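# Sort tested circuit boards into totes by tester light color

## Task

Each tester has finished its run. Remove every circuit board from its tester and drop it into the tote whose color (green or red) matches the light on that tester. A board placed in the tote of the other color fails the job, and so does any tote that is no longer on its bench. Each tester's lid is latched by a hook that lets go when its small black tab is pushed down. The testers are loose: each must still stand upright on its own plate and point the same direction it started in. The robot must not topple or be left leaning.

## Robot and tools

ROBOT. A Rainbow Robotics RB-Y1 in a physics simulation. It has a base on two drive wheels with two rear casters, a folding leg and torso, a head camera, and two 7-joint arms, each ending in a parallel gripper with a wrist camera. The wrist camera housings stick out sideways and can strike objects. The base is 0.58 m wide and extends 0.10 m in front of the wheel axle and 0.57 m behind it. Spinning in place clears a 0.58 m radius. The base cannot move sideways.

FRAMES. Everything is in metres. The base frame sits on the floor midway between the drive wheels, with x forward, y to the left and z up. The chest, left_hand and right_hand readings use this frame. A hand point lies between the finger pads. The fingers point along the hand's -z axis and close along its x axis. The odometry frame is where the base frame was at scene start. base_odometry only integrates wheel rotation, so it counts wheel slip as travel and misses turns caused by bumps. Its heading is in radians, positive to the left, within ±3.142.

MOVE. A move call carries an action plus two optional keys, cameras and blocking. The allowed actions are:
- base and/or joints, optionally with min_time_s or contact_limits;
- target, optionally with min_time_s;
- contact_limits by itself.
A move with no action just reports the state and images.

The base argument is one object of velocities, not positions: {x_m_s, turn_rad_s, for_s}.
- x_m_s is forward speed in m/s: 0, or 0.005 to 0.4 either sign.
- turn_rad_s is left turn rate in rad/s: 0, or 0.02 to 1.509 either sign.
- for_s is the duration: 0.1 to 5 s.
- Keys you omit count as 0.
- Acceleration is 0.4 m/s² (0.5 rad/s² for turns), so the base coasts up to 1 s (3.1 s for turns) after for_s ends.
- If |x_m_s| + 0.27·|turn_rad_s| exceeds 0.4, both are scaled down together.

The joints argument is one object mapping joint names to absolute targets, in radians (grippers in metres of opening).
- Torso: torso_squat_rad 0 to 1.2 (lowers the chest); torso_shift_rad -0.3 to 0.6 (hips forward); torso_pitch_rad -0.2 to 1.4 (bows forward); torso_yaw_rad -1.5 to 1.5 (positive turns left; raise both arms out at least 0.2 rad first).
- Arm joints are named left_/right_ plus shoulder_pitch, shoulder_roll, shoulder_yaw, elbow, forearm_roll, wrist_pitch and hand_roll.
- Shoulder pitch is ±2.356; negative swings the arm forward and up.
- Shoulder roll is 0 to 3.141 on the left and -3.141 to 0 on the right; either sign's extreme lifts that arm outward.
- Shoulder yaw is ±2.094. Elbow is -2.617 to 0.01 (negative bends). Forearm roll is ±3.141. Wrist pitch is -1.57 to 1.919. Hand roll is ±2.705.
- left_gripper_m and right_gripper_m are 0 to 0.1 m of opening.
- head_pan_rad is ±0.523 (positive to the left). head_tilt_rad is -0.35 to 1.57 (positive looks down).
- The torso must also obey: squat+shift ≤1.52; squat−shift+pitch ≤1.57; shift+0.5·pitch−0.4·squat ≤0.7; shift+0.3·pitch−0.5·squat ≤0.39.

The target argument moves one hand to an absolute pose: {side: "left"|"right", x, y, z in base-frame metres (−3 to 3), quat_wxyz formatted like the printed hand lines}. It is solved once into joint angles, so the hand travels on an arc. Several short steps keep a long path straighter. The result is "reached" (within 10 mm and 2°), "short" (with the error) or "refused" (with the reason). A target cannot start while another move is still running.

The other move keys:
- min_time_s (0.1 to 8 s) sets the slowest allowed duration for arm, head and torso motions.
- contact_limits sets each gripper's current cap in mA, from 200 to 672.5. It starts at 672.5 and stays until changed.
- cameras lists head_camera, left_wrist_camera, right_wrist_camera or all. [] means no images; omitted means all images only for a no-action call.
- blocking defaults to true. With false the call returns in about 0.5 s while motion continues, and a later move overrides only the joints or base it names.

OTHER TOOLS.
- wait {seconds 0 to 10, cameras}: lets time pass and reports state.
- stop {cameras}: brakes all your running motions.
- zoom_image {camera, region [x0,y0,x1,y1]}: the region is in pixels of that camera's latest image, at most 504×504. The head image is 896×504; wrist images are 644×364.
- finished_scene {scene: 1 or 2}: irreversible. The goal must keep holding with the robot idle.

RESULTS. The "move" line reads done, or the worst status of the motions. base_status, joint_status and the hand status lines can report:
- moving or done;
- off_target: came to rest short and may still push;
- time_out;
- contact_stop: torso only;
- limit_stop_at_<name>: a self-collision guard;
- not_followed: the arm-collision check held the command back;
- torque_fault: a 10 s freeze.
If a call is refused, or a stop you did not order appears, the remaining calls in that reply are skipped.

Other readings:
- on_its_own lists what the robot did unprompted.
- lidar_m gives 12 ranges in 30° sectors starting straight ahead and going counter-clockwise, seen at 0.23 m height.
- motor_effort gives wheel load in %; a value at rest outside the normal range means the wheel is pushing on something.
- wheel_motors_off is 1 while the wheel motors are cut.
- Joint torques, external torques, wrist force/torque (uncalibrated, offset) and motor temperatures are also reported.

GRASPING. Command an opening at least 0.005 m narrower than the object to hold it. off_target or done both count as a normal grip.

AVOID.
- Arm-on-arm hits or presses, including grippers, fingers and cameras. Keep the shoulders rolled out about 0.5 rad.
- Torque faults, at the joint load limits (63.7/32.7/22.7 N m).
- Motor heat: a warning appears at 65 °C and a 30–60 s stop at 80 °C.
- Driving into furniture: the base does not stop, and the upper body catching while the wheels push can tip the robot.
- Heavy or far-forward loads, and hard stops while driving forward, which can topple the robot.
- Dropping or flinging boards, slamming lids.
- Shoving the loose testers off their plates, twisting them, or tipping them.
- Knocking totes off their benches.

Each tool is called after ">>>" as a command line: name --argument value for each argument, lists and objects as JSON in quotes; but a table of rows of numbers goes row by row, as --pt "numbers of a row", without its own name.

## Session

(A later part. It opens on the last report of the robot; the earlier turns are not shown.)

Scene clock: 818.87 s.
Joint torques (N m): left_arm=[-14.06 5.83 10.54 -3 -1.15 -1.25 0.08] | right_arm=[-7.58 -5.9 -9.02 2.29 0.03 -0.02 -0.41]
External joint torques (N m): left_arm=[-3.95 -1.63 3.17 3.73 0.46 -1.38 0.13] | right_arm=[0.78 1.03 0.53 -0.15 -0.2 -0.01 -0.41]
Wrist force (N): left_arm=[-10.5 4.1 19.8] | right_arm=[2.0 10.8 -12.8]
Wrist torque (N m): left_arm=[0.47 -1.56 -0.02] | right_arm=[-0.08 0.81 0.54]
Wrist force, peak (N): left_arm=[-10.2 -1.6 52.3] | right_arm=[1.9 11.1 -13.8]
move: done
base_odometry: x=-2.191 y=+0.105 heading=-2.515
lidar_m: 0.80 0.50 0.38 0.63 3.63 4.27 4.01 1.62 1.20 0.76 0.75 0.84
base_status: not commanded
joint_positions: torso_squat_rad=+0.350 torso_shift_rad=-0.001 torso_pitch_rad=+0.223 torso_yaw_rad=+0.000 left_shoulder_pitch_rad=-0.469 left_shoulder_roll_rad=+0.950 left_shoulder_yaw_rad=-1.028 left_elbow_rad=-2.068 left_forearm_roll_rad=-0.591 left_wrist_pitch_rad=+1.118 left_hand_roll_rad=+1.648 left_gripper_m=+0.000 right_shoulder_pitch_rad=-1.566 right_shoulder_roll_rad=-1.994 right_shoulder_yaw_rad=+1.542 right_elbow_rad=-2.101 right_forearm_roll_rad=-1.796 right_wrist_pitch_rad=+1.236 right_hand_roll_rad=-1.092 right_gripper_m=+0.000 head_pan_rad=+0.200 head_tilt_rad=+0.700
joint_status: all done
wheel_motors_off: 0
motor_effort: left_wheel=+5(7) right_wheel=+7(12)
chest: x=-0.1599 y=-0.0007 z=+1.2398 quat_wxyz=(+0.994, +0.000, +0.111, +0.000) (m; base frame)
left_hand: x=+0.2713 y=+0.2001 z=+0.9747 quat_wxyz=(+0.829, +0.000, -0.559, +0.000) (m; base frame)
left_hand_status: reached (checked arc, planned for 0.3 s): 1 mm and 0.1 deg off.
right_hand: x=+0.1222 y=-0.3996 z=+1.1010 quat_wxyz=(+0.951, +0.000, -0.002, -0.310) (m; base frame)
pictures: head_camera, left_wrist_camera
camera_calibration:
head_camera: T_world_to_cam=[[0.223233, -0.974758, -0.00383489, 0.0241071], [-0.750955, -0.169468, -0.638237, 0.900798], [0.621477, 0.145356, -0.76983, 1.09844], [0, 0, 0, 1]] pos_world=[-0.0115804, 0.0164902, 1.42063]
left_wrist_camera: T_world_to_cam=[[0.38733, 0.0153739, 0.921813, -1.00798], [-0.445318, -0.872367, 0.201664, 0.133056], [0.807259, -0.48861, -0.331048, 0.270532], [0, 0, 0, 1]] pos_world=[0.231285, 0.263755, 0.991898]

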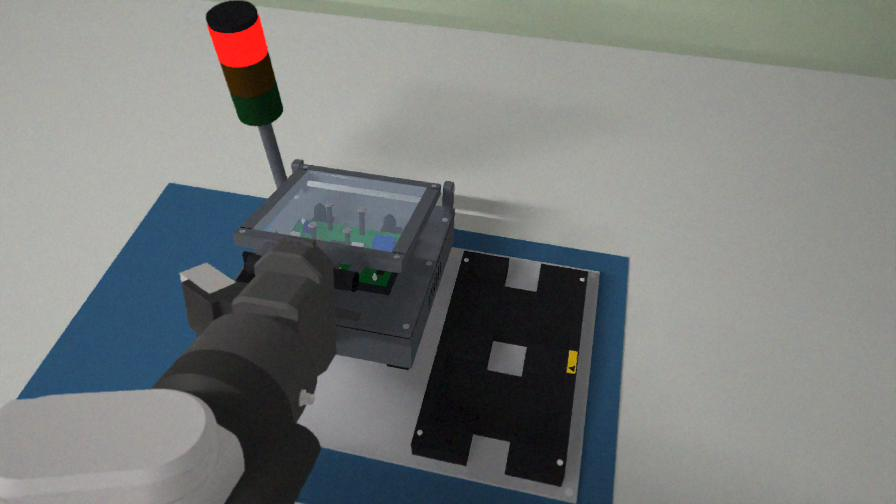

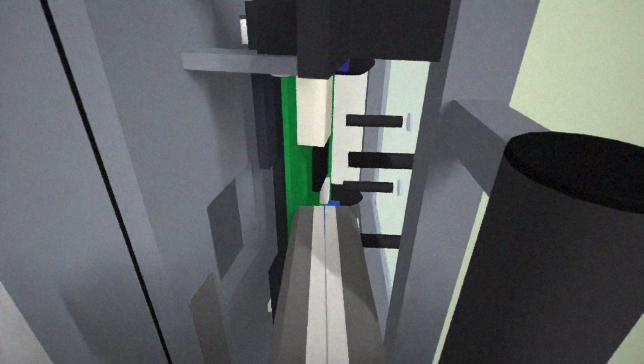

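>>> move --target '{"side":"left","x":0.245,"y":0.20,"z":0.97,"quat_wxyz":[0.829,0,-0.559,0]}' --cameras '["head_camera","left_wrist_camera"]'

>>> zoom_image --camera "head_camera" --region '[150, 150, 500, 430]'

Scene clock: 824.77 s.
Joint torques (N m): left_arm=[-9.17 7.29 7.3 -6.27 -1.35 0.13 0.24] | right_arm=[-7.46 -5.69 -9.11 2.39 0.06 0.03 -0.25]
External joint torques (N m): left_arm=[-0.36 0.04 0.59 0.81 0.28 -0.03 0.29] | right_arm=[0.89 1.25 0.44 -0.05 -0.17 0.04 -0.25]
Wrist force (N): left_arm=[-8.4 0.0 -6.3] | right_arm=[1.9 10.8 -13.2]
Wrist torque (N m): left_arm=[-0.02 -0.82 -0.16] | right_arm=[-0.08 0.81 0.52]
Wrist force, peak (N): left_arm=[-11.5 4.3 19.7] | right_arm=[2.1 11.1 -13.6]
move: done
base_odometry: x=-2.191 y=+0.105 heading=-2.515
lidar_m: 0.80 0.50 0.39 0.64 3.63 4.27 4.02 1.61 1.20 0.76 0.76 0.83
base_status: not commanded
joint_positions: torso_squat_rad=+0.350 torso_shift_rad=+0.000 torso_pitch_rad=+0.224 torso_yaw_rad=+0.000 left_shoulder_pitch_rad=-0.406 left_shoulder_roll_rad=+0.960 left_shoulder_yaw_rad=-1.056 left_elbow_rad=-2.121 left_forearm_roll_rad=-0.667 left_wrist_pitch_rad=+1.154 left_hand_roll_rad=+1.669 left_gripper_m=+0.000 right_shoulder_pitch_rad=-1.566 right_shoulder_roll_rad=-1.994 right_shoulder_yaw_rad=+1.542 right_elbow_rad=-2.101 right_forearm_roll_rad=-1.796 right_wrist_pitch_rad=+1.236 right_hand_roll_rad=-1.092 right_gripper_m=+0.000 head_pan_rad=+0.200 head_tilt_rad=+0.700
joint_status: all done
wheel_motors_off: 0
motor_effort: left_wheel=-2(7) right_wheel=+5(8)
chest: x=-0.1594 y=-0.0007 z=+1.2398 quat_wxyz=(+0.994, +0.000, +0.112, +0.000) (m; base frame)
left_hand: x=+0.2453 y=+0.1999 z=+0.9696 quat_wxyz=(+0.829, +0.000, -0.559, +0.000) (m; base frame)
left_hand_status: reached (checked arc, planned for 0.3 s): 1 mm and 0.1 deg off.
right_hand: x=+0.1225 y=-0.3997 z=+1.1008 quat_wxyz=(+0.951, +0.000, -0.001, -0.310) (m; base frame)
pictures: head_camera, left_wrist_camera
camera_calibration:
head_camera: T_world_to_cam=[[0.22308, -0.974792, -0.00397901, 0.0240781], [-0.751406, -0.169356, -0.637736, 0.900449], [0.620986, 0.145256, -0.770245, 1.09859], [0, 0, 0, 1]] pos_world=[-0.0109792, 0.0163897, 1.42053]
left_wrist_camera: T_world_to_cam=[[0.387296, 0.0154127, 0.921826, -0.993264], [-0.445504, -0.87225, 0.201758, 0.12229], [0.807173, -0.488818, -0.330953, 0.289632], [0, 0, 0, 1]] pos_world=[0.205385, 0.263553, 0.986798]

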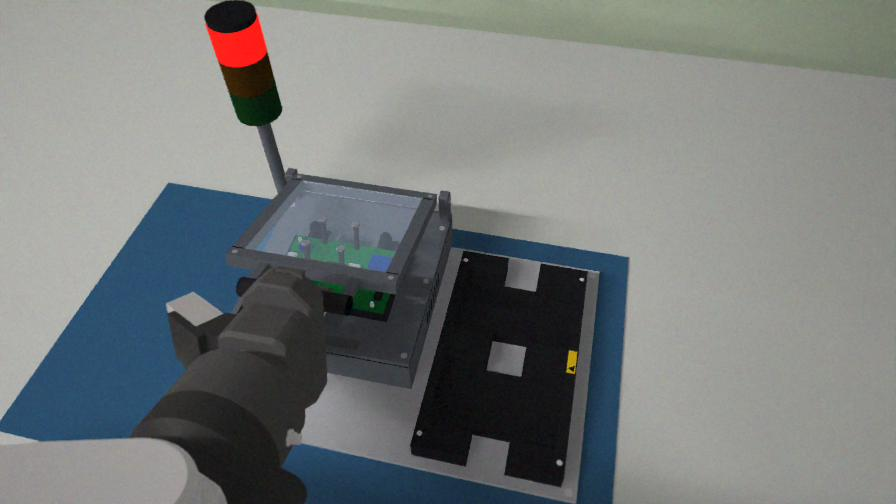

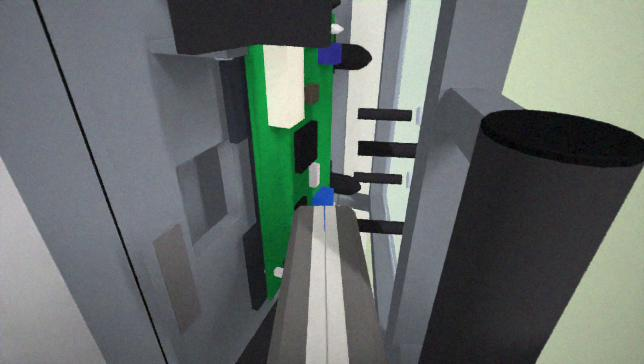

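Scaled by 1.440 from the camera's 896x504 image, which has a finer 1280x720 frame.

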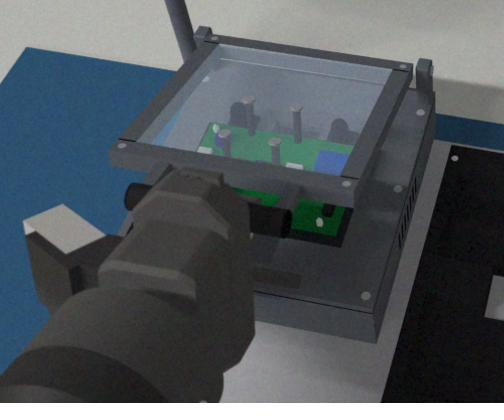

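>>> move --target '{"side":"left","x":0.250,"y":0.20,"z":1.01,"quat_wxyz":[0.829,0,-0.559,0]}' --min_time_s 1.5

>>> move --target '{"side":"left","x":0.262,"y":0.20,"z":1.045,"quat_wxyz":[0.829,0,-0.559,0]}' --min_time_s 1.5 --cameras '["head_camera","left_wrist_camera"]'

>>> zoom_image --camera "head_camera" --region '[150, 150, 500, 430]'

Scene clock: 832.60 s.
Joint torques (N m): left_arm=[-12.02 9.22 10.92 -7.26 -2.31 0.81 -0.18] | right_arm=[-7.53 -5.82 -8.94 2.29 -0.07 -0.13 -0.22]
External joint torques (N m): left_arm=[-2.87 1.6 3.8 -0.31 -0.63 0.8 -0.13] | right_arm=[0.82 1.13 0.61 -0.15 -0.3 -0.12 -0.22]
Wrist force (N): left_arm=[-14.2 -1.7 -6.1] | right_arm=[2.0 10.9 -13.1]
Wrist torque (N m): left_arm=[-0.03 -0.72 -0.23] | right_arm=[-0.09 0.82 0.53]
Wrist force, peak (N): left_arm=[-15.0 -1.5 -6.3] | right_arm=[2.2 11.2 -13.4]
move: done
base_odometry: x=-2.191 y=+0.105 heading=-2.515
lidar_m: 0.80 0.51 0.38 0.63 3.62 4.27 4.01 1.61 1.20 0.76 0.74 0.84
base_status: not commanded
joint_positions: torso_squat_rad=+0.350 torso_shift_rad=+0.000 torso_pitch_rad=+0.224 torso_yaw_rad=+0.000 left_shoulder_pitch_rad=-0.438 left_shoulder_roll_rad=+1.019 left_shoulder_yaw_rad=-1.005 left_elbow_rad=-2.254 left_forearm_roll_rad=-0.552 left_wrist_pitch_rad=+1.217 left_hand_roll_rad=+1.586 left_gripper_m=+0.000 right_shoulder_pitch_rad=-1.566 right_shoulder_roll_rad=-1.994 right_shoulder_yaw_rad=+1.542 right_elbow_rad=-2.101 right_forearm_roll_rad=-1.796 right_wrist_pitch_rad=+1.236 right_hand_roll_rad=-1.092 right_gripper_m=+0.000 head_pan_rad=+0.200 head_tilt_rad=+0.700
joint_status: all done
wheel_motors_off: 0
motor_effort: left_wheel=-3(4) right_wheel=+4(6)
chest: x=-0.1593 y=-0.0007 z=+1.2398 quat_wxyz=(+0.994, +0.000, +0.112, +0.000) (m; base frame)
left_hand: x=+0.2495 y=+0.1998 z=+1.0092 quat_wxyz=(+0.829, +0.000, -0.559, +0.000) (m; base frame)
left_hand_status: reached (checked arc, planned for 1.5 s): 1 mm and 0.1 deg off.
right_hand: x=+0.1225 y=-0.3997 z=+1.1008 quat_wxyz=(+0.951, +0.000, -0.001, -0.310) (m; base frame)
camera_calibration:
head_camera: T_world_to_cam=[[0.223095, -0.974789, -0.00399515, 0.0240789], [-0.751492, -0.169377, -0.637629, 0.900371], [0.620877, 0.145254, -0.770333, 1.09865], [0, 0, 0, 1]] pos_world=[-0.0108791, 0.0163898, 1.42053]
left_wrist_camera: T_world_to_cam=[[0.387527, 0.0154191, 0.921729, -1.03134], [-0.445899, -0.871979, 0.202058, 0.115785], [0.806844, -0.489301, -0.33104, 0.299581], [0, 0, 0, 1]] pos_world=[0.209586, 0.263449, 1.0264]
right_wrist_camera: T_world_to_cam=[[-0.79604, 0.60494, -0.0191778, 0.362874], [0.535008, 0.718125, 0.445043, -0.235211], [0.282997, 0.344012, -0.895304, 1.16007], [0, 0, 0, 1]] pos_world=[0.0864054, -0.449685, 1.15025]

Scene clock: 834.43 s.
Joint torques (N m): left_arm=[-12.39 9.41 11.04 -6.77 -2.17 0.42 -0.25] | right_arm=[-7.6 -5.82 -9.1 2.42 -0.01 -0.09 -0.33]
External joint torques (N m): left_arm=[-2.49 1.44 3.35 -0.3 -0.46 0.53 -0.2] | right_arm=[0.75 1.12 0.45 -0.01 -0.24 -0.08 -0.33]
Wrist force (N): left_arm=[-12.1 -1.2 -6.4] | right_arm=[2.4 10.9 -13.0]
Wrist torque (N m): left_arm=[0.03 -0.80 -0.21] | right_arm=[-0.07 0.85 0.53]
Wrist force, peak (N): left_arm=[-15.1 0.5 -7.3] | right_arm=[2.0 11.2 -13.3]
move: done
base_odometry: x=-2.191 y=+0.105 heading=-2.515
lidar_m: 0.80 0.51 0.38 0.63 3.63 4.27 4.01 1.62 1.20 0.76 0.75 0.84
base_status: not commanded
joint_positions: torso_squat_rad=+0.350 torso_shift_rad=+0.000 torso_pitch_rad=+0.224 torso_yaw_rad=+0.000 left_shoulder_pitch_rad=-0.498 left_shoulder_roll_rad=+1.062 left_shoulder_yaw_rad=-0.946 left_elbow_rad=-2.333 left_forearm_roll_rad=-0.421 left_wrist_pitch_rad=+1.264 left_hand_roll_rad=+1.522 left_gripper_m=+0.000 right_shoulder_pitch_rad=-1.566 right_shoulder_roll_rad=-1.994 right_shoulder_yaw_rad=+1.542 right_elbow_rad=-2.101 right_forearm_roll_rad=-1.796 right_wrist_pitch_rad=+1.236 right_hand_roll_rad=-1.092 right_gripper_m=+0.000 head_pan_rad=+0.200 head_tilt_rad=+0.700
joint_status: all done
wheel_motors_off: 0
motor_effort: left_wheel=-3(4) right_wheel=+6(7)
chest: x=-0.1593 y=-0.0007 z=+1.2398 quat_wxyz=(+0.994, +0.000, +0.112, +0.000) (m; base frame)
left_hand: x=+0.2616 y=+0.1998 z=+1.0444 quat_wxyz=(+0.829, +0.000, -0.559, +0.000) (m; base frame)
left_hand_status: reached (checked arc, planned for 1.5 s): 1 mm and 0.1 deg off.
right_hand: x=+0.1225 y=-0.3997 z=+1.1008 quat_wxyz=(+0.951, +0.000, -0.001, -0.310) (m; base frame)
pictures: head_camera, left_wrist_camera
camera_calibration:
head_camera: T_world_to_cam=[[0.223094, -0.974789, -0.00399609, 0.0240802], [-0.751492, -0.169375, -0.637629, 0.900371], [0.620877, 0.145254, -0.770333, 1.09865], [0, 0, 0, 1]] pos_world=[-0.0108791, 0.0163898, 1.42053]
left_wrist_camera: T_world_to_cam=[[0.387303, 0.0155328, 0.921822, -1.06846], [-0.445655, -0.872131, 0.201938, 0.114291], [0.807086, -0.489026, -0.330857, 0.301168], [0, 0, 0, 1]] pos_world=[0.221685, 0.263552, 1.0615]

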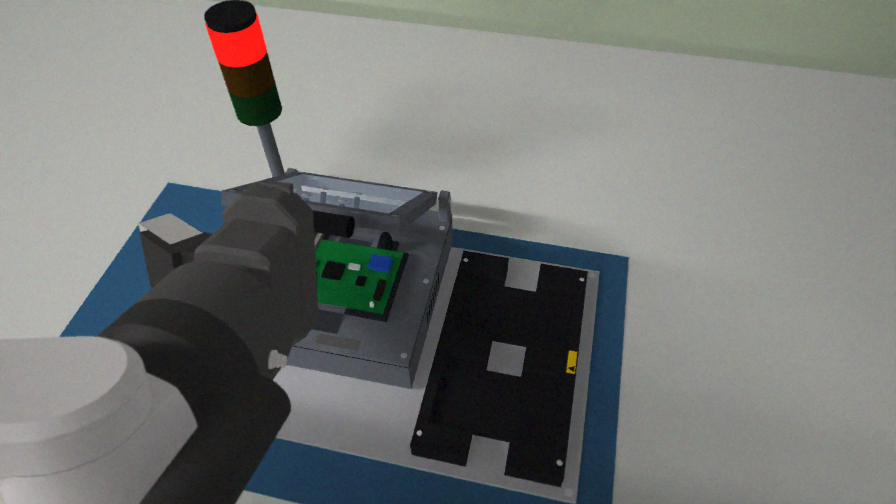

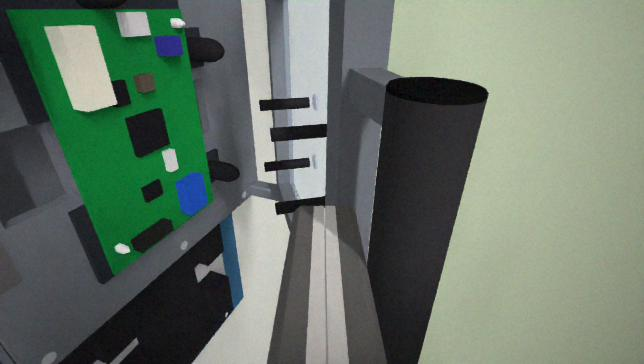

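Scaled by 1.440 from the camera's 896x504 image, which has a finer 1280x720 frame.

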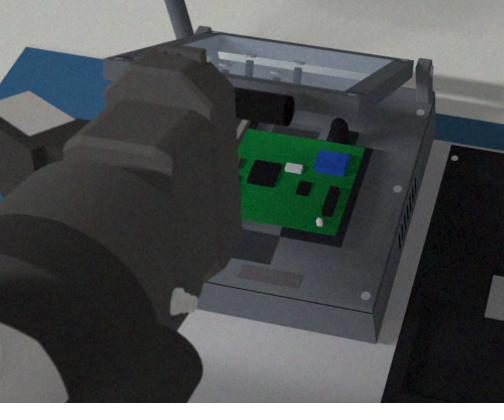

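Opening nicely.

>>> move --target '{"side":"left","x":0.29,"y":0.20,"z":1.085,"quat_wxyz":[0.829,0,-0.559,0]}' --min_time_s 1

>>> move --target '{"side":"left","x":0.335,"y":0.20,"z":1.115,"quat_wxyz":[0.829,0,-0.559,0]}' --min_time_s 1

>>> move --target '{"side":"left","x":0.39,"y":0.20,"z":1.13,"quat_wxyz":[0.829,0,-0.559,0]}' --min_time_s 1 --cameras '["head_camera"]'

>>> move --target '{"side":"left","x":0.45,"y":0.20,"z":1.135,"quat_wxyz":[0.829,0,-0.559,0]}' --min_time_s 1 --cameras '["head_camera"]'

Scene clock: 843.70 s.
Joint torques (N m): left_arm=[-14.16 9.88 12.13 -6.17 -2.53 0.14 -0.11] | right_arm=[-7.45 -5.71 -9.1 2.32 -0.04 -0.13 -0.24]
External joint torques (N m): left_arm=[-2.72 1.46 3.51 -0.72 -0.82 0.36 -0.05] | right_arm=[0.9 1.23 0.45 -0.12 -0.27 -0.12 -0.24]
Wrist force (N): left_arm=[-14.4 -0.7 -8.1] | right_arm=[2.2 11.3 -13.5]
Wrist torque (N m): left_arm=[0.04 -0.77 -0.24] | right_arm=[-0.13 0.83 0.52]
Wrist force, peak (N): left_arm=[-14.7 -0.3 -8.6] | right_arm=[2.2 11.3 -13.5]
move: done
base_odometry: x=-2.191 y=+0.105 heading=-2.515
lidar_m: 0.80 0.51 0.38 0.64 3.63 4.26 4.01 1.62 1.20 0.76 0.75 0.84
base_status: not commanded
joint_positions: torso_squat_rad=+0.350 torso_shift_rad=+0.000 torso_pitch_rad=+0.224 torso_yaw_rad=+0.000 left_shoulder_pitch_rad=-0.611 left_shoulder_roll_rad=+1.095 left_shoulder_yaw_rad=-0.862 left_elbow_rad=-2.349 left_forearm_roll_rad=-0.228 left_wrist_pitch_rad=+1.286 left_hand_roll_rad=+1.455 left_gripper_m=+0.000 right_shoulder_pitch_rad=-1.566 right_shoulder_roll_rad=-1.994 right_shoulder_yaw_rad=+1.542 right_elbow_rad=-2.101 right_forearm_roll_rad=-1.796 right_wrist_pitch_rad=+1.236 right_hand_roll_rad=-1.092 right_gripper_m=+0.000 head_pan_rad=+0.200 head_tilt_rad=+0.700
joint_status: all done
wheel_motors_off: 0
motor_effort: left_wheel=-3(4) right_wheel=+5(6)
chest: x=-0.1593 y=-0.0007 z=+1.2398 quat_wxyz=(+0.994, +0.000, +0.112, +0.000) (m; base frame)
left_hand: x=+0.2895 y=+0.1999 z=+1.0844 quat_wxyz=(+0.829, +0.000, -0.559, +0.000) (m; base frame)
left_hand_status: reached (checked arc, planned for 1.0 s): 1 mm and 0.1 deg off.
right_hand: x=+0.1225 y=-0.3997 z=+1.1008 quat_wxyz=(+0.951, +0.000, -0.001, -0.310) (m; base frame)
camera_calibration:
head_camera: T_world_to_cam=[[0.223094, -0.974789, -0.00399609, 0.0240802], [-0.751492, -0.169375, -0.637629, 0.900371], [0.620877, 0.145254, -0.770333, 1.09865], [0, 0, 0, 1]] pos_world=[-0.0108791, 0.0163898, 1.42053]
left_wrist_camera: T_world_to_cam=[[0.387105, 0.015884, 0.921899, -1.11627], [-0.445485, -0.872184, 0.202086, 0.118456], [0.807275, -0.48892, -0.33055, 0.291473], [0, 0, 0, 1]] pos_world=[0.249585, 0.263553, 1.1015]
right_wrist_camera: T_world_to_cam=[[-0.79604, 0.60494, -0.0191778, 0.362874], [0.535008, 0.718125, 0.445043, -0.235211], [0.282997, 0.344012, -0.895304, 1.16007], [0, 0, 0, 1]] pos_world=[0.0864054, -0.449685, 1.15025]

Scene clock: 845.03 s.
Joint torques (N m): left_arm=[-17.48 7.27 14.06 -4.1 -2.78 -1.15 -0.24] | right_arm=[-7.82 -5.9 -9.1 2.36 0.02 0 -0.36]
External joint torques (N m): left_arm=[-3.85 -1.59 4.35 0.31 -1.11 -0.79 -0.19] | right_arm=[0.54 1.05 0.45 -0.08 -0.2 0.01 -0.36]
Wrist force (N): left_arm=[-15.1 0.8 -8.2] | right_arm=[2.0 11.0 -12.9]
Wrist torque (N m): left_arm=[0.02 -0.66 -0.21] | right_arm=[-0.09 0.82 0.53]
Wrist force, peak (N): left_arm=[-16.5 -0.1 -9.2] | right_arm=[2.3 11.1 -13.2]
move: done
base_odometry: x=-2.191 y=+0.105 heading=-2.515
lidar_m: 0.80 0.50 0.38 0.63 3.62 4.27 4.02 1.61 1.20 0.75 0.74 0.83
base_status: not commanded
joint_positions: torso_squat_rad=+0.350 torso_shift_rad=+0.000 torso_pitch_rad=+0.224 torso_yaw_rad=+0.000 left_shoulder_pitch_rad=-0.744 left_shoulder_roll_rad=+1.088 left_shoulder_yaw_rad=-0.793 left_elbow_rad=-2.243 left_forearm_roll_rad=-0.050 left_wrist_pitch_rad=+1.243 left_hand_roll_rad=+1.383 left_gripper_m=+0.000 right_shoulder_pitch_rad=-1.566 right_shoulder_roll_rad=-1.994 right_shoulder_yaw_rad=+1.542 right_elbow_rad=-2.101 right_forearm_roll_rad=-1.796 right_wrist_pitch_rad=+1.236 right_hand_roll_rad=-1.092 right_gripper_m=+0.000 head_pan_rad=+0.200 head_tilt_rad=+0.700
joint_status: all done
wheel_motors_off: 0
motor_effort: left_wheel=-2(4) right_wheel=+4(6)
chest: x=-0.1593 y=-0.0007 z=+1.2398 quat_wxyz=(+0.994, +0.000, +0.112, +0.000) (m; base frame)
left_hand: x=+0.3341 y=+0.2003 z=+1.1143 quat_wxyz=(+0.829, +0.000, -0.559, +0.000) (m; base frame)
left_hand_status: reached (checked arc, planned for 1.0 s): 1 mm and 0.1 deg off.
right_hand: x=+0.1226 y=-0.3997 z=+1.1008 quat_wxyz=(+0.951, +0.000, -0.001, -0.310) (m; base frame)
camera_calibration:
head_camera: T_world_to_cam=[[0.223077, -0.974793, -0.00401018, 0.0241], [-0.751497, -0.169354, -0.637629, 0.90037], [0.620877, 0.145254, -0.770333, 1.09865], [0, 0, 0, 1]] pos_world=[-0.0108791, 0.0163897, 1.42053]
left_wrist_camera: T_world_to_cam=[[0.387401, 0.0156091, 0.921779, -1.16108], [-0.444976, -0.872512, 0.201787, 0.132889], [0.807413, -0.488343, -0.331067, 0.265975], [0, 0, 0, 1]] pos_world=[0.294184, 0.263958, 1.1315]
right_wrist_camera: T_world_to_cam=[[-0.796063, 0.604912, -0.0191066, 0.362781], [0.535023, 0.718143, 0.444995, -0.235148], [0.282905, 0.344022, -0.895329, 1.16011], [0, 0, 0, 1]] pos_world=[0.0864049, -0.449685, 1.15025]

Scene clock: 846.37 s.
Joint torques (N m): left_arm=[-18.31 8.47 14.15 -4.05 -2.25 -1.18 -0.1] | right_arm=[-7.45 -5.58 -8.96 2.32 -0.04 -0.08 -0.38]
External joint torques (N m): left_arm=[-2.1 -0.71 3.61 -0.13 -0.7 -0.66 -0.05] | right_arm=[0.9 1.36 0.59 -0.12 -0.27 -0.08 -0.38]
Wrist force (N): left_arm=[-11.7 -0.1 -4.5] | right_arm=[2.4 10.8 -12.9]
Wrist torque (N m): left_arm=[-0.04 -0.74 -0.18] | right_arm=[-0.07 0.86 0.53]
Wrist force, peak (N): left_arm=[-27.8 1.9 -12.7] | right_arm=[2.0 11.0 -13.4]
move: done
base_odometry: x=-2.191 y=+0.105 heading=-2.515
lidar_m: 0.80 0.50 0.38 0.64 3.63 4.27 4.01 1.61 1.21 0.76 0.75 0.83
base_status: not commanded
joint_positions: torso_squat_rad=+0.350 torso_shift_rad=+0.000 torso_pitch_rad=+0.224 torso_yaw_rad=+0.000 left_shoulder_pitch_rad=-0.872 left_shoulder_roll_rad=+1.028 left_shoulder_yaw_rad=-0.765 left_elbow_rad=-2.028 left_forearm_roll_rad=+0.064 left_wrist_pitch_rad=+1.140 left_hand_roll_rad=+1.295 left_gripper_m=+0.000 right_shoulder_pitch_rad=-1.566 right_shoulder_roll_rad=-1.994 right_shoulder_yaw_rad=+1.542 right_elbow_rad=-2.101 right_forearm_roll_rad=-1.796 right_wrist_pitch_rad=+1.236 right_hand_roll_rad=-1.092 right_gripper_m=+0.000 head_pan_rad=+0.200 head_tilt_rad=+0.700
joint_status: all done
wheel_motors_off: 0
motor_effort: left_wheel=-3(4) right_wheel=+3(6)
chest: x=-0.1592 y=-0.0006 z=+1.2398 quat_wxyz=(+0.994, +0.000, +0.112, +0.000) (m; base frame)
left_hand: x=+0.3898 y=+0.2003 z=+1.1291 quat_wxyz=(+0.830, +0.000, -0.558, +0.000) (m; base frame)
left_hand_status: reached (checked arc, planned for 1.0 s): 1 mm and 0.1 deg off.
right_hand: x=+0.1226 y=-0.3996 z=+1.1008 quat_wxyz=(+0.951, +0.000, -0.001, -0.310) (m; base frame)
pictures: head_camera
camera_calibration:
head_camera: T_world_to_cam=[[0.223087, -0.974791, -0.00390422, 0.0240245], [-0.751577, -0.16945, -0.63751, 0.90023], [0.620777, 0.145154, -0.770432, 1.09864], [0, 0, 0, 1]] pos_world=[-0.0107789, 0.0164899, 1.42043]

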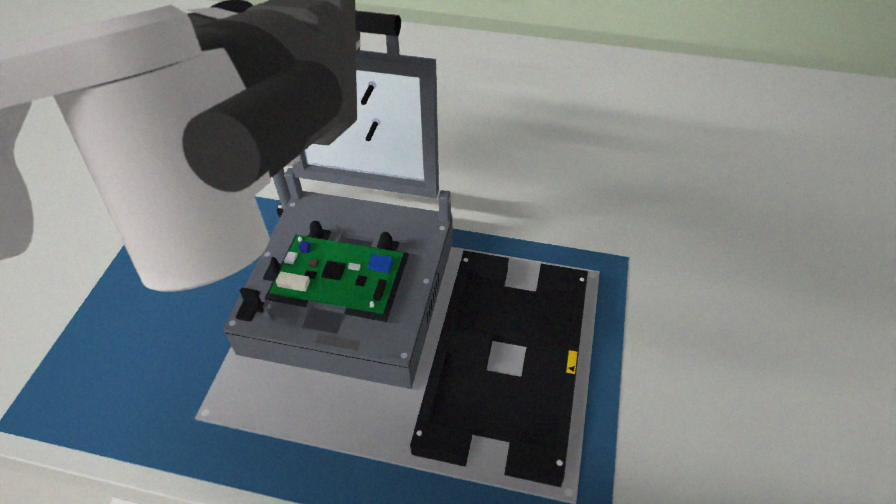

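Scene clock: 847.73 s.
Joint torques (N m): left_arm=[-19.42 6.1 11.79 -2.83 -1.07 -1.81 -0.19] | right_arm=[-7.35 -5.97 -8.98 2.31 0.01 -0.02 -0.4]
External joint torques (N m): left_arm=[-0.4 -3.34 0.98 1.12 0.33 -1.12 -0.14] | right_arm=[1 0.98 0.57 -0.13 -0.22 -0.01 -0.4]
Wrist force (N): left_arm=[-10.3 2.8 0.6] | right_arm=[2.1 10.9 -13.1]
Wrist torque (N m): left_arm=[0.12 -0.74 -0.18] | right_arm=[-0.09 0.81 0.52]
Wrist force, peak (N): left_arm=[-12.2 1.0 -4.2] | right_arm=[2.2 11.1 -13.3]
move: done
base_odometry: x=-2.191 y=+0.105 heading=-2.515
lidar_m: 0.80 0.51 0.38 0.63 3.63 4.27 4.02 1.61 1.20 0.76 0.74 0.84
base_status: not commanded
joint_positions: torso_squat_rad=+0.350 torso_shift_rad=+0.000 torso_pitch_rad=+0.224 torso_yaw_rad=+0.000 left_shoulder_pitch_rad=-0.996 left_shoulder_roll_rad=+0.931 left_shoulder_yaw_rad=-0.759 left_elbow_rad=-1.743 left_forearm_roll_rad=+0.134 left_wrist_pitch_rad=+1.002 left_hand_roll_rad=+1.194 left_gripper_m=+0.000 right_shoulder_pitch_rad=-1.566 right_shoulder_roll_rad=-1.994 right_shoulder_yaw_rad=+1.542 right_elbow_rad=-2.101 right_forearm_roll_rad=-1.796 right_wrist_pitch_rad=+1.236 right_hand_roll_rad=-1.092 right_gripper_m=+0.000 head_pan_rad=+0.200 head_tilt_rad=+0.700
joint_status: all done
wheel_motors_off: 0
motor_effort: left_wheel=-3(4) right_wheel=+3(6)
chest: x=-0.1594 y=-0.0007 z=+1.2398 quat_wxyz=(+0.994, +0.000, +0.112, +0.000) (m; base frame)
left_hand: x=+0.4497 y=+0.2004 z=+1.1351 quat_wxyz=(+0.829, +0.000, -0.559, +0.000) (m; base frame)
left_hand_status: reached (checked arc, planned for 1.0 s): 1 mm and 0.1 deg off.
right_hand: x=+0.1225 y=-0.3997 z=+1.1008 quat_wxyz=(+0.951, +0.000, -0.001, -0.310) (m; base frame)
pictures: head_camera
camera_calibration:
head_camera: T_world_to_cam=[[0.223097, -0.974788, -0.00396492, 0.0240583], [-0.751401, -0.169377, -0.637737, 0.900449], [0.620986, 0.145257, -0.770244, 1.09859], [0, 0, 0, 1]] pos_world=[-0.0109793, 0.0163898, 1.42053]

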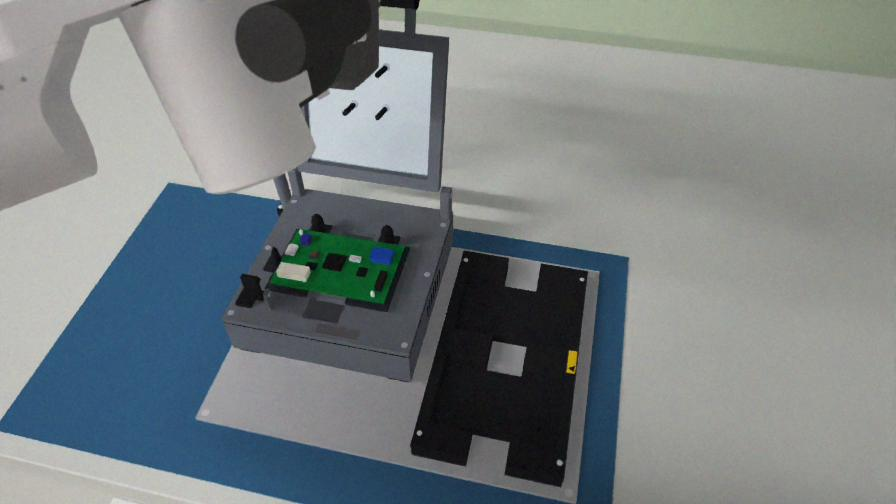

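>>> move --target '{"side":"left","x":0.35,"y":0.20,"z":1.17,"quat_wxyz":[0.829,0,-0.559,0]}' --min_time_s 1.5

>>> move --target '{"side":"left","x":0.25,"y":0.22,"z":1.20,"quat_wxyz":[0.829,0,-0.559,0]}'

>>> move --target '{"side":"left","x":0.25,"y":0.25,"z":1.14,"quat_wxyz":[1,0,0,0]}'

>>> move --target '{"side":"left","x":0.28,"y":0.23,"z":1.14,"quat_wxyz":[1,0,0,0]}' --cameras '["head_camera","left_wrist_camera"]'

>>> zoom_image --camera "head_camera" --region '[150, 180, 500, 460]'

Scene clock: 857.97 s.
Joint torques (N m): left_arm=[-12.9 9.45 11.48 -3.23 -1.18 -0.2 0.26] | right_arm=[-7.6 -5.81 -8.99 2.49 -0.06 -0.08 -0.27]
External joint torques (N m): left_arm=[1.78 0.31 1.26 -0.2 0.49 0.29 0.32] | right_arm=[0.75 1.13 0.56 0.05 -0.28 -0.07 -0.27]
Wrist force (N): left_arm=[-8.4 -0.3 -6.4] | right_arm=[1.7 10.9 -13.0]
Wrist torque (N m): left_arm=[0.00 -0.84 -0.18] | right_arm=[-0.08 0.78 0.52]
Wrist force, peak (N): left_arm=[-12.2 -2.9 0.4] | right_arm=[2.0 11.2 -13.5]
move: done
base_odometry: x=-2.191 y=+0.105 heading=-2.515
lidar_m: 0.81 0.50 0.38 0.64 3.62 4.27 4.01 1.61 1.21 0.75 0.74 0.83
base_status: not commanded
joint_positions: torso_squat_rad=+0.350 torso_shift_rad=+0.000 torso_pitch_rad=+0.224 torso_yaw_rad=+0.000 left_shoulder_pitch_rad=-0.875 left_shoulder_roll_rad=+1.132 left_shoulder_yaw_rad=-0.713 left_elbow_rad=-2.253 left_forearm_roll_rad=+0.154 left_wrist_pitch_rad=+1.295 left_hand_roll_rad=+1.310 left_gripper_m=+0.000 right_shoulder_pitch_rad=-1.566 right_shoulder_roll_rad=-1.994 right_shoulder_yaw_rad=+1.542 right_elbow_rad=-2.101 right_forearm_roll_rad=-1.796 right_wrist_pitch_rad=+1.236 right_hand_roll_rad=-1.092 right_gripper_m=+0.000 head_pan_rad=+0.200 head_tilt_rad=+0.700
joint_status: all done
wheel_motors_off: 0
motor_effort: left_wheel=-2(5) right_wheel=+5(6)
chest: x=-0.1594 y=-0.0007 z=+1.2398 quat_wxyz=(+0.994, +0.000, +0.112, +0.000) (m; base frame)
left_hand: x=+0.3501 y=+0.1998 z=+1.1700 quat_wxyz=(+0.829, +0.000, -0.559, +0.000) (m; base frame)
left_hand_status: reached (checked arc, planned for 1.5 s): 0 mm and 0.0 deg off.
right_hand: x=+0.1225 y=-0.3997 z=+1.1008 quat_wxyz=(+0.951, +0.000, -0.001, -0.310) (m; base frame)
camera_calibration:
head_camera: T_world_to_cam=[[0.223007, -0.974809, -0.00404062, 0.0241647], [-0.751428, -0.169261, -0.637735, 0.900445], [0.620986, 0.145255, -0.770245, 1.09859], [0, 0, 0, 1]] pos_world=[-0.010979, 0.0163894, 1.42053]
left_wrist_camera: T_world_to_cam=[[0.386311, 0.0152357, 0.922243, -1.21864], [-0.445786, -0.872248, 0.201141, 0.129297], [0.807489, -0.488826, -0.330167, 0.270254], [0, 0, 0, 1]] pos_world=[0.310186, 0.263453, 1.18711]
right_wrist_camera: T_world_to_cam=[[-0.795986, 0.60501, -0.0192225, 0.362953], [0.53504, 0.71807, 0.445092, -0.235294], [0.283088, 0.344002, -0.895278, 1.16003], [0, 0, 0, 1]] pos_world=[0.0864058, -0.449685, 1.15025]

Scene clock: 859.03 s.
Joint torques (N m): left_arm=[-9.18 8.88 8.7 0.39 -1.57 -0.25 0.09] | right_arm=[-7.7 -6.05 -9.13 2.27 -0.03 -0.03 -0.37]
External joint torques (N m): left_arm=[1.53 -0.63 0.13 0.46 0.03 0.05 0.13] | right_arm=[0.65 0.89 0.42 -0.17 -0.26 -0.02 -0.37]
Wrist force (N): left_arm=[-7.6 -0.2 -7.3] | right_arm=[2.1 10.9 -12.8]
Wrist torque (N m): left_arm=[0.00 -0.77 -0.16] | right_arm=[-0.09 0.81 0.52]
Wrist force, peak (N): left_arm=[-8.9 0.5 -7.5] | right_arm=[2.3 11.1 -13.3]
move: short
base_odometry: x=-2.191 y=+0.105 heading=-2.515
lidar_m: 0.80 0.50 0.38 0.64 3.62 4.27 4.01 1.61 1.21 0.76 0.75 0.83
base_status: not commanded
joint_positions: torso_squat_rad=+0.350 torso_shift_rad=+0.000 torso_pitch_rad=+0.224 torso_yaw_rad=+0.000 left_shoulder_pitch_rad=-0.855 left_shoulder_roll_rad=+1.435 left_shoulder_yaw_rad=-0.521 left_elbow_rad=-2.617 left_forearm_roll_rad=+0.605 left_wrist_pitch_rad=+1.468 left_hand_roll_rad=+1.408 left_gripper_m=+0.000 right_shoulder_pitch_rad=-1.566 right_shoulder_roll_rad=-1.994 right_shoulder_yaw_rad=+1.542 right_elbow_rad=-2.101 right_forearm_roll_rad=-1.796 right_wrist_pitch_rad=+1.236 right_hand_roll_rad=-1.092 right_gripper_m=+0.000 head_pan_rad=+0.200 head_tilt_rad=+0.700
joint_status: all done
wheel_motors_off: 0
motor_effort: left_wheel=-3(6) right_wheel=+4(5)
chest: x=-0.1593 y=-0.0007 z=+1.2398 quat_wxyz=(+0.994, +0.000, +0.112, +0.000) (m; base frame)
left_hand: x=+0.2513 y=+0.2200 z=+1.2001 quat_wxyz=(+0.877, -0.002, -0.480, -0.001) (m; base frame)
left_hand_status: short (checked arc, as near as the solve gets, planned for 0.7 s): 1 mm and 10.6 deg off. The place is met; only the turn is off.
right_hand: x=+0.1225 y=-0.3997 z=+1.1008 quat_wxyz=(+0.951, +0.000, -0.001, -0.310) (m; base frame)
camera_calibration:
head_camera: T_world_to_cam=[[0.223007, -0.974809, -0.00404062, 0.0241424], [-0.751428, -0.169261, -0.637735, 0.900521], [0.620986, 0.145255, -0.770245, 1.09853], [0, 0, 0, 1]] pos_world=[-0.010879, 0.0163894, 1.42053]
left_wrist_camera: T_world_to_cam=[[0.549757, 0.0149793, 0.835191, -1.14506], [-0.40392, -0.87041, 0.281487, -0.0105507], [0.731175, -0.4921, -0.472463, 0.560571], [0, 0, 0, 1]] pos_world=[0.215365, 0.283825, 1.22416]
right_wrist_camera: T_world_to_cam=[[-0.796008, 0.604983, -0.0191513, 0.36286], [0.535055, 0.718089, 0.445044, -0.235232], [0.282996, 0.344012, -0.895304, 1.16007], [0, 0, 0, 1]] pos_world=[0.0864053, -0.449685, 1.15025]

Scene clock: 860.77 s.
Joint torques (N m): left_arm=[-16.69 8.57 8.88 0.19 0.06 0.01 0.52] | right_arm=[-7.51 -5.96 -8.83 2.31 0.05 -0.07 -0.33]
External joint torques (N m): left_arm=[0.94 -1.46 -1.12 0.94 0.04 0.08 0.52] | right_arm=[0.84 0.98 0.73 -0.13 -0.17 -0.07 -0.33]
Wrist force (N): left_arm=[-2.3 -0.2 -10.5] | right_arm=[2.1 11.0 -12.9]
Wrist torque (N m): left_arm=[-0.03 -0.47 -0.19] | right_arm=[-0.11 0.83 0.53]
Wrist force, peak (N): left_arm=[-5.2 -0.4 -10.1] | right_arm=[2.0 11.3 -13.2]
move: done
base_odometry: x=-2.191 y=+0.105 heading=-2.515
lidar_m: 0.80 0.51 0.39 0.64 3.62 4.26 4.01 1.61 1.20 0.76 0.75 0.84
base_status: not commanded
joint_positions: torso_squat_rad=+0.350 torso_shift_rad=+0.000 torso_pitch_rad=+0.224 torso_yaw_rad=+0.000 left_shoulder_pitch_rad=-1.264 left_shoulder_roll_rad=+1.176 left_shoulder_yaw_rad=-0.677 left_elbow_rad=-1.714 left_forearm_roll_rad=+1.521 left_wrist_pitch_rad=+1.844 left_hand_roll_rad=+0.826 left_gripper_m=+0.000 right_shoulder_pitch_rad=-1.566 right_shoulder_roll_rad=-1.994 right_shoulder_yaw_rad=+1.542 right_elbow_rad=-2.101 right_forearm_roll_rad=-1.796 right_wrist_pitch_rad=+1.236 right_hand_roll_rad=-1.092 right_gripper_m=+0.000 head_pan_rad=+0.200 head_tilt_rad=+0.700
joint_status: all done
wheel_motors_off: 0
motor_effort: left_wheel=-3(5) right_wheel=+3(6)
chest: x=-0.1593 y=-0.0007 z=+1.2398 quat_wxyz=(+0.994, +0.000, +0.112, +0.000) (m; base frame)
left_hand: x=+0.2497 y=+0.2499 z=+1.1402 quat_wxyz=(+1.000, +0.000, -0.001, +0.000) (m; base frame)
left_hand_status: reached (checked arc, planned for 1.2 s): 0 mm and 0.1 deg off.
right_hand: x=+0.1225 y=-0.3997 z=+1.1008 quat_wxyz=(+0.951, +0.000, -0.001, -0.310) (m; base frame)
camera_calibration:
head_camera: T_world_to_cam=[[0.223006, -0.974809, -0.00403947, 0.0241408], [-0.751467, -0.16927, -0.637687, 0.900451], [0.620939, 0.145244, -0.770285, 1.09859], [0, 0, 0, 1]] pos_world=[-0.0108789, 0.0163894, 1.42053]
left_wrist_camera: T_world_to_cam=[[0.999831, 0.0152655, -0.0102285, -0.243108], [0.0183178, -0.872083, 0.489015, -0.309967], [-0.00145506, -0.48912, -0.872215, 1.18612], [0, 0, 0, 1]] pos_world=[0.250471, 0.313551, 1.18365]
right_wrist_camera: T_world_to_cam=[[-0.796008, 0.604983, -0.0191513, 0.36286], [0.535055, 0.718089, 0.445044, -0.235232], [0.282996, 0.344012, -0.895304, 1.16007], [0, 0, 0, 1]] pos_world=[0.0864053, -0.449685, 1.15025]

Scene clock: 862.03 s.
Joint torques (N m): left_arm=[-18.7 8.62 9.12 -0.33 0.24 0.21 0.07] | right_arm=[-7.57 -5.99 -8.81 2.24 -0.1 -0.14 -0.39]
External joint torques (N m): left_arm=[0.76 -0.93 -0.66 0.94 0.21 0.27 0.07] | right_arm=[0.78 0.95 0.74 -0.2 -0.33 -0.13 -0.39]
Wrist force (N): left_arm=[-2.5 -0.1 -10.4] | right_arm=[1.7 10.9 -13.1]
Wrist torque (N m): left_arm=[-0.06 -0.50 -0.19] | right_arm=[-0.10 0.78 0.52]
Wrist force, peak (N): left_arm=[-3.0 -0.4 -10.9] | right_arm=[2.0 11.2 -13.2]
move: done
base_odometry: x=-2.191 y=+0.105 heading=-2.515
lidar_m: 0.80 0.50 0.39 0.63 3.62 4.28 4.01 1.62 1.21 0.75 0.74 0.83
base_status: not commanded
joint_positions: torso_squat_rad=+0.350 torso_shift_rad=+0.000 torso_pitch_rad=+0.224 torso_yaw_rad=+0.000 left_shoulder_pitch_rad=-1.355 left_shoulder_roll_rad=+1.056 left_shoulder_yaw_rad=-0.723 left_elbow_rad=-1.545 left_forearm_roll_rad=+1.461 left_wrist_pitch_rad=+1.861 left_hand_roll_rad=+0.782 left_gripper_m=+0.000 right_shoulder_pitch_rad=-1.566 right_shoulder_roll_rad=-1.994 right_shoulder_yaw_rad=+1.542 right_elbow_rad=-2.101 right_forearm_roll_rad=-1.796 right_wrist_pitch_rad=+1.236 right_hand_roll_rad=-1.092 right_gripper_m=+0.000 head_pan_rad=+0.200 head_tilt_rad=+0.700
joint_status: all done
wheel_motors_off: 0
motor_effort: left_wheel=-4(5) right_wheel=+3(6)
chest: x=-0.1593 y=-0.0007 z=+1.2398 quat_wxyz=(+0.994, +0.000, +0.112, +0.000) (m; base frame)
left_hand: x=+0.2798 y=+0.2300 z=+1.1401 quat_wxyz=(+1.000, +0.000, -0.001, +0.000) (m; base frame)
left_hand_status: reached (checked arc, planned for 0.5 s): 0 mm and 0.1 deg off.
right_hand: x=+0.1225 y=-0.3997 z=+1.1008 quat_wxyz=(+0.951, +0.000, -0.001, -0.310) (m; base frame)
pictures: head_camera, left_wrist_camera
camera_calibration:
head_camera: T_world_to_cam=[[0.223021, -0.974805, -0.00405675, 0.0241655], [-0.751514, -0.169282, -0.637628, 0.900368], [0.620877, 0.145253, -0.770333, 1.09865], [0, 0, 0, 1]] pos_world=[-0.0108789, 0.0163895, 1.42053]
left_wrist_camera: T_world_to_cam=[[0.999817, 0.0155474, -0.011173, -0.271954], [0.0190248, -0.872252, 0.488686, -0.327581], [-0.00214788, -0.488809, -0.872388, 1.17665], [0, 0, 0, 1]] pos_world=[0.280664, 0.293654, 1.18354]

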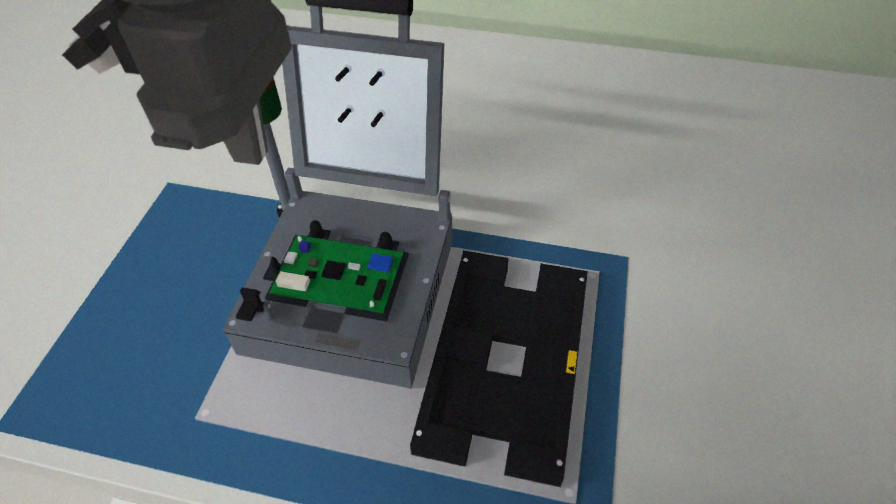

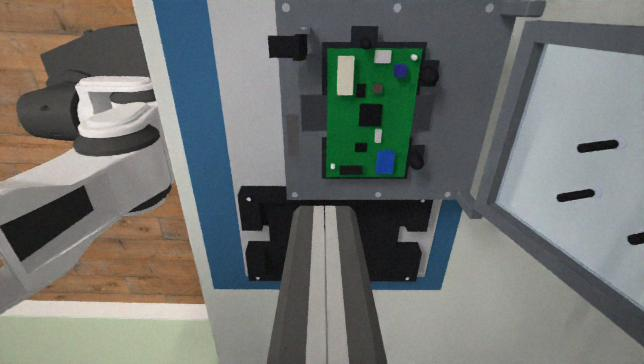

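Scaled by 1.440 from the camera's 896x504 image, which has a finer 1280x720 frame.

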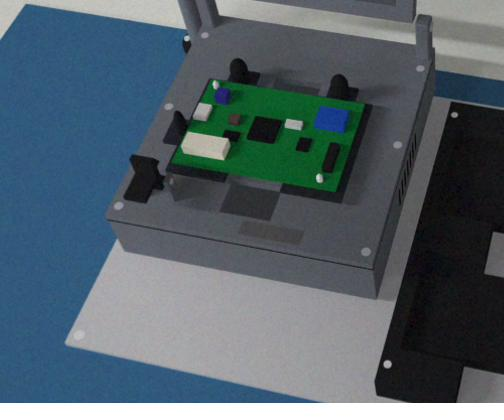

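>>> move --target '{"side":"left","x":0.318,"y":0.205,"z":1.05,"quat_wxyz":[1,0,0,0]}'

>>> move --joints '{"left_gripper_m":0.088}'

>>> move --target '{"side":"left","x":0.318,"y":0.205,"z":0.985,"quat_wxyz":[1,0,0,0]}' --cameras '["left_wrist_camera","head_camera"]'

>>> zoom_image --camera "head_camera" --region '[200, 180, 500, 420]'

Scene clock: 871.13 s.
Joint torques (N m): left_arm=[-20.5 8.96 9.4 -1.58 0.32 0.05 0.13] | right_arm=[-7.55 -5.81 -8.98 2.21 -0.02 -0.12 -0.23]
External joint torques (N m): left_arm=[0.87 -0.47 0.13 0.91 0.3 0.12 0.13] | right_arm=[0.8 1.13 0.57 -0.23 -0.25 -0.11 -0.23]
Wrist force (N): left_arm=[-2.3 -0.2 -10.3] | right_arm=[1.9 10.8 -13.1]
Wrist torque (N m): left_arm=[-0.07 -0.46 -0.20] | right_arm=[-0.08 0.81 0.54]
Wrist force, peak (N): left_arm=[-2.4 -0.3 -11.9] | right_arm=[2.2 11.1 -13.5]
move: done
base_odometry: x=-2.191 y=+0.105 heading=-2.515
lidar_m: 0.80 0.51 0.38 0.64 3.63 4.27 4.01 1.61 1.21 0.76 0.75 0.84
base_status: not commanded
joint_positions: torso_squat_rad=+0.350 torso_shift_rad=+0.000 torso_pitch_rad=+0.224 torso_yaw_rad=+0.000 left_shoulder_pitch_rad=-1.309 left_shoulder_roll_rad=+0.861 left_shoulder_yaw_rad=-0.831 left_elbow_rad=-1.305 left_forearm_roll_rad=+1.296 left_wrist_pitch_rad=+1.682 left_hand_roll_rad=+0.683 left_gripper_m=+0.000 right_shoulder_pitch_rad=-1.566 right_shoulder_roll_rad=-1.994 right_shoulder_yaw_rad=+1.542 right_elbow_rad=-2.101 right_forearm_roll_rad=-1.796 right_wrist_pitch_rad=+1.236 right_hand_roll_rad=-1.092 right_gripper_m=+0.000 head_pan_rad=+0.200 head_tilt_rad=+0.700
joint_status: all done
wheel_motors_off: 0
motor_effort: left_wheel=-4(5) right_wheel=+5(6)
chest: x=-0.1593 y=-0.0007 z=+1.2398 quat_wxyz=(+0.994, +0.000, +0.112, +0.000) (m; base frame)
left_hand: x=+0.3177 y=+0.2050 z=+1.0501 quat_wxyz=(+1.000, +0.000, -0.001, +0.000) (m; base frame)
left_hand_status: reached (checked arc, planned for 0.6 s): 0 mm and 0.1 deg off.
right_hand: x=+0.1225 y=-0.3997 z=+1.1008 quat_wxyz=(+0.951, +0.000, -0.001, -0.310) (m; base frame)
camera_calibration:
head_camera: T_world_to_cam=[[0.223003, -0.974809, -0.00407178, 0.0241866], [-0.75152, -0.169259, -0.637628, 0.900367], [0.620877, 0.145253, -0.770334, 1.09865], [0, 0, 0, 1]] pos_world=[-0.0108788, 0.0163894, 1.42053]
left_wrist_camera: T_world_to_cam=[[0.999823, 0.0154799, -0.0106727, -0.310899], [0.0187207, -0.87243, 0.488381, -0.305646], [-0.00175108, -0.488495, -0.872565, 1.08599], [0, 0, 0, 1]] pos_world=[0.318467, 0.268656, 1.09355]
right_wrist_camera: T_world_to_cam=[[-0.795965, 0.60504, -0.0191153, 0.362841], [0.535119, 0.71804, 0.445046, -0.235261], [0.282996, 0.344012, -0.895304, 1.16007], [0, 0, 0, 1]] pos_world=[0.0864052, -0.449685, 1.15025]

Scene clock: 872.67 s.
Joint torques (N m): left_arm=[-20.24 9.12 9.39 -1.72 0.33 0.01 0.09] | right_arm=[-7.41 -6.1 -9.04 2.25 -0.01 0.01 -0.34]
External joint torques (N m): left_arm=[1.14 -0.31 0.12 0.78 0.31 0.08 0.09] | right_arm=[0.94 0.84 0.51 -0.19 -0.24 0.01 -0.34]
Wrist force (N): left_arm=[-2.5 -0.1 -10.4] | right_arm=[2.1 11.0 -13.1]
Wrist torque (N m): left_arm=[-0.05 -0.47 -0.19] | right_arm=[-0.10 0.82 0.52]
Wrist force, peak (N): left_arm=[-2.5 -0.2 -10.6] | right_arm=[1.9 11.0 -13.4]
move: done
base_odometry: x=-2.191 y=+0.105 heading=-2.515
lidar_m: 0.80 0.51 0.39 0.64 3.63 4.27 4.01 1.62 1.20 0.75 0.74 0.83
base_status: not commanded
joint_positions: torso_squat_rad=+0.350 torso_shift_rad=+0.000 torso_pitch_rad=+0.224 torso_yaw_rad=+0.000 left_shoulder_pitch_rad=-1.309 left_shoulder_roll_rad=+0.861 left_shoulder_yaw_rad=-0.831 left_elbow_rad=-1.305 left_forearm_roll_rad=+1.296 left_wrist_pitch_rad=+1.682 left_hand_roll_rad=+0.683 left_gripper_m=+0.088 right_shoulder_pitch_rad=-1.566 right_shoulder_roll_rad=-1.994 right_shoulder_yaw_rad=+1.542 right_elbow_rad=-2.101 right_forearm_roll_rad=-1.796 right_wrist_pitch_rad=+1.236 right_hand_roll_rad=-1.092 right_gripper_m=+0.000 head_pan_rad=+0.200 head_tilt_rad=+0.700
joint_status: all done
wheel_motors_off: 0
motor_effort: left_wheel=-4(6) right_wheel=+5(5)
chest: x=-0.1593 y=-0.0007 z=+1.2398 quat_wxyz=(+0.994, +0.000, +0.112, +0.000) (m; base frame)
left_hand: x=+0.3177 y=+0.2050 z=+1.0501 quat_wxyz=(+1.000, +0.000, -0.001, +0.000) (m; base frame)
right_hand: x=+0.1225 y=-0.3997 z=+1.1008 quat_wxyz=(+0.951, +0.000, -0.001, -0.310) (m; base frame)
camera_calibration:
head_camera: T_world_to_cam=[[0.223003, -0.974809, -0.00407178, 0.0241866], [-0.75152, -0.169259, -0.637628, 0.900367], [0.620877, 0.145253, -0.770334, 1.09865], [0, 0, 0, 1]] pos_world=[-0.0108788, 0.0163894, 1.42053]
left_wrist_camera: T_world_to_cam=[[0.999823, 0.0154799, -0.0106727, -0.310899], [0.0187207, -0.87243, 0.488381, -0.305646], [-0.00175108, -0.488495, -0.872565, 1.08599], [0, 0, 0, 1]] pos_world=[0.318467, 0.268656, 1.09355]
right_wrist_camera: T_world_to_cam=[[-0.795965, 0.60504, -0.0191153, 0.362841], [0.535119, 0.71804, 0.445046, -0.235261], [0.282996, 0.344012, -0.895304, 1.16007], [0, 0, 0, 1]] pos_world=[0.0864052, -0.449685, 1.15025]

Scene clock: 873.47 s.
Joint torques (N m): left_arm=[-21.07 8.48 9.25 -2.18 0.34 0.05 -0.04] | right_arm=[-7.7 -5.98 -9.2 2.26 -0.01 -0.03 -0.39]
External joint torques (N m): left_arm=[0.16 -0.87 0.37 0.75 0.32 0.13 -0.04] | right_arm=[0.65 0.97 0.35 -0.18 -0.24 -0.03 -0.39]
Wrist force (N): left_arm=[-2.2 0.2 -10.4] | right_arm=[2.0 11.0 -12.9]
Wrist torque (N m): left_arm=[-0.10 -0.47 -0.23] | right_arm=[-0.08 0.82 0.54]
Wrist force, peak (N): left_arm=[-2.4 0.4 -12.1] | right_arm=[2.0 11.5 -13.1]
move: done
base_odometry: x=-2.191 y=+0.105 heading=-2.515
lidar_m: 0.80 0.50 0.39 0.63 3.62 4.26 4.01 1.62 1.20 0.76 0.75 0.84
base_status: not commanded
joint_positions: torso_squat_rad=+0.350 torso_shift_rad=+0.000 torso_pitch_rad=+0.224 torso_yaw_rad=+0.000 left_shoulder_pitch_rad=-1.221 left_shoulder_roll_rad=+0.799 left_shoulder_yaw_rad=-0.879 left_elbow_rad=-1.236 left_forearm_roll_rad=+1.225 left_wrist_pitch_rad=+1.551 left_hand_roll_rad=+0.647 left_gripper_m=+0.088 right_shoulder_pitch_rad=-1.566 right_shoulder_roll_rad=-1.994 right_shoulder_yaw_rad=+1.542 right_elbow_rad=-2.101 right_forearm_roll_rad=-1.796 right_wrist_pitch_rad=+1.236 right_hand_roll_rad=-1.092 right_gripper_m=+0.000 head_pan_rad=+0.200 head_tilt_rad=+0.700
joint_status: all done
wheel_motors_off: 0
motor_effort: left_wheel=-6(6) right_wheel=+5(6)
chest: x=-0.1593 y=-0.0007 z=+1.2398 quat_wxyz=(+0.994, +0.000, +0.112, +0.000) (m; base frame)
left_hand: x=+0.3172 y=+0.2053 z=+0.9853 quat_wxyz=(+1.000, +0.000, -0.001, +0.000) (m; base frame)
left_hand_status: reached (checked arc, planned for 0.3 s): 1 mm and 0.1 deg off.
right_hand: x=+0.1225 y=-0.3997 z=+1.1008 quat_wxyz=(+0.951, +0.000, -0.001, -0.310) (m; base frame)
pictures: head_camera, left_wrist_camera
camera_calibration:
head_camera: T_world_to_cam=[[0.223077, -0.974793, -0.00401018, 0.0241], [-0.751497, -0.169354, -0.637629, 0.90037], [0.620877, 0.145254, -0.770333, 1.09865], [0, 0, 0, 1]] pos_world=[-0.0108791, 0.0163897, 1.42053]
left_wrist_camera: T_world_to_cam=[[0.999824, 0.0155838, -0.0104852, -0.311416], [0.0187187, -0.872798, 0.487723, -0.272997], [-0.00155091, -0.487833, -0.872936, 1.02982], [0, 0, 0, 1]] pos_world=[0.318068, 0.268962, 1.02885]

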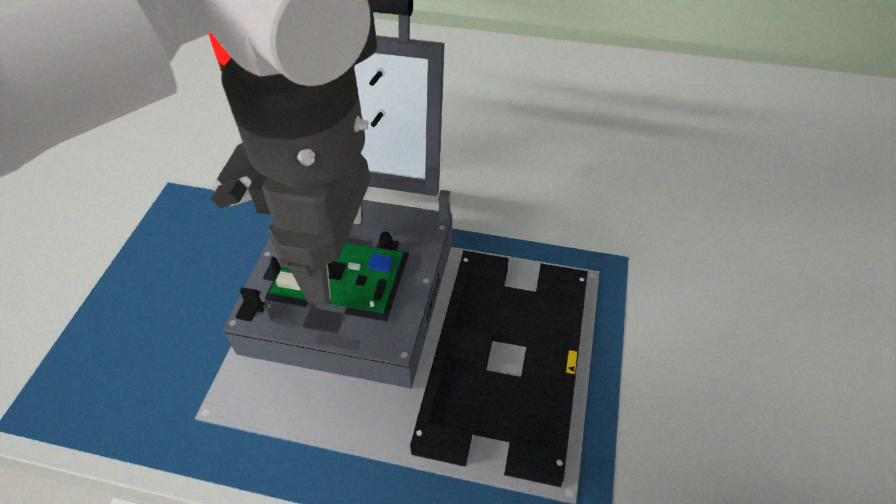

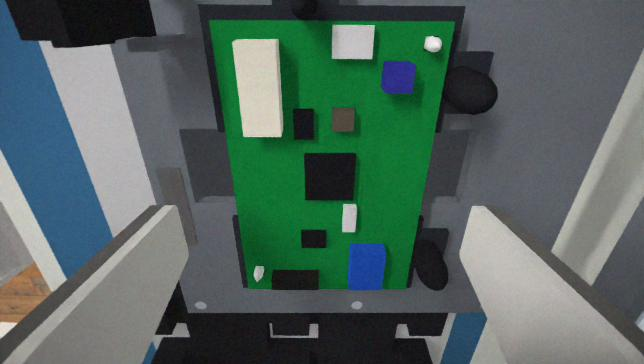

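Scaled by 1.680 from the camera's 896x504 image, which has a finer 1280x720 frame.

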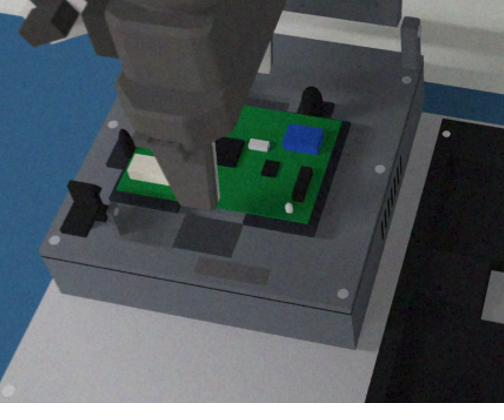

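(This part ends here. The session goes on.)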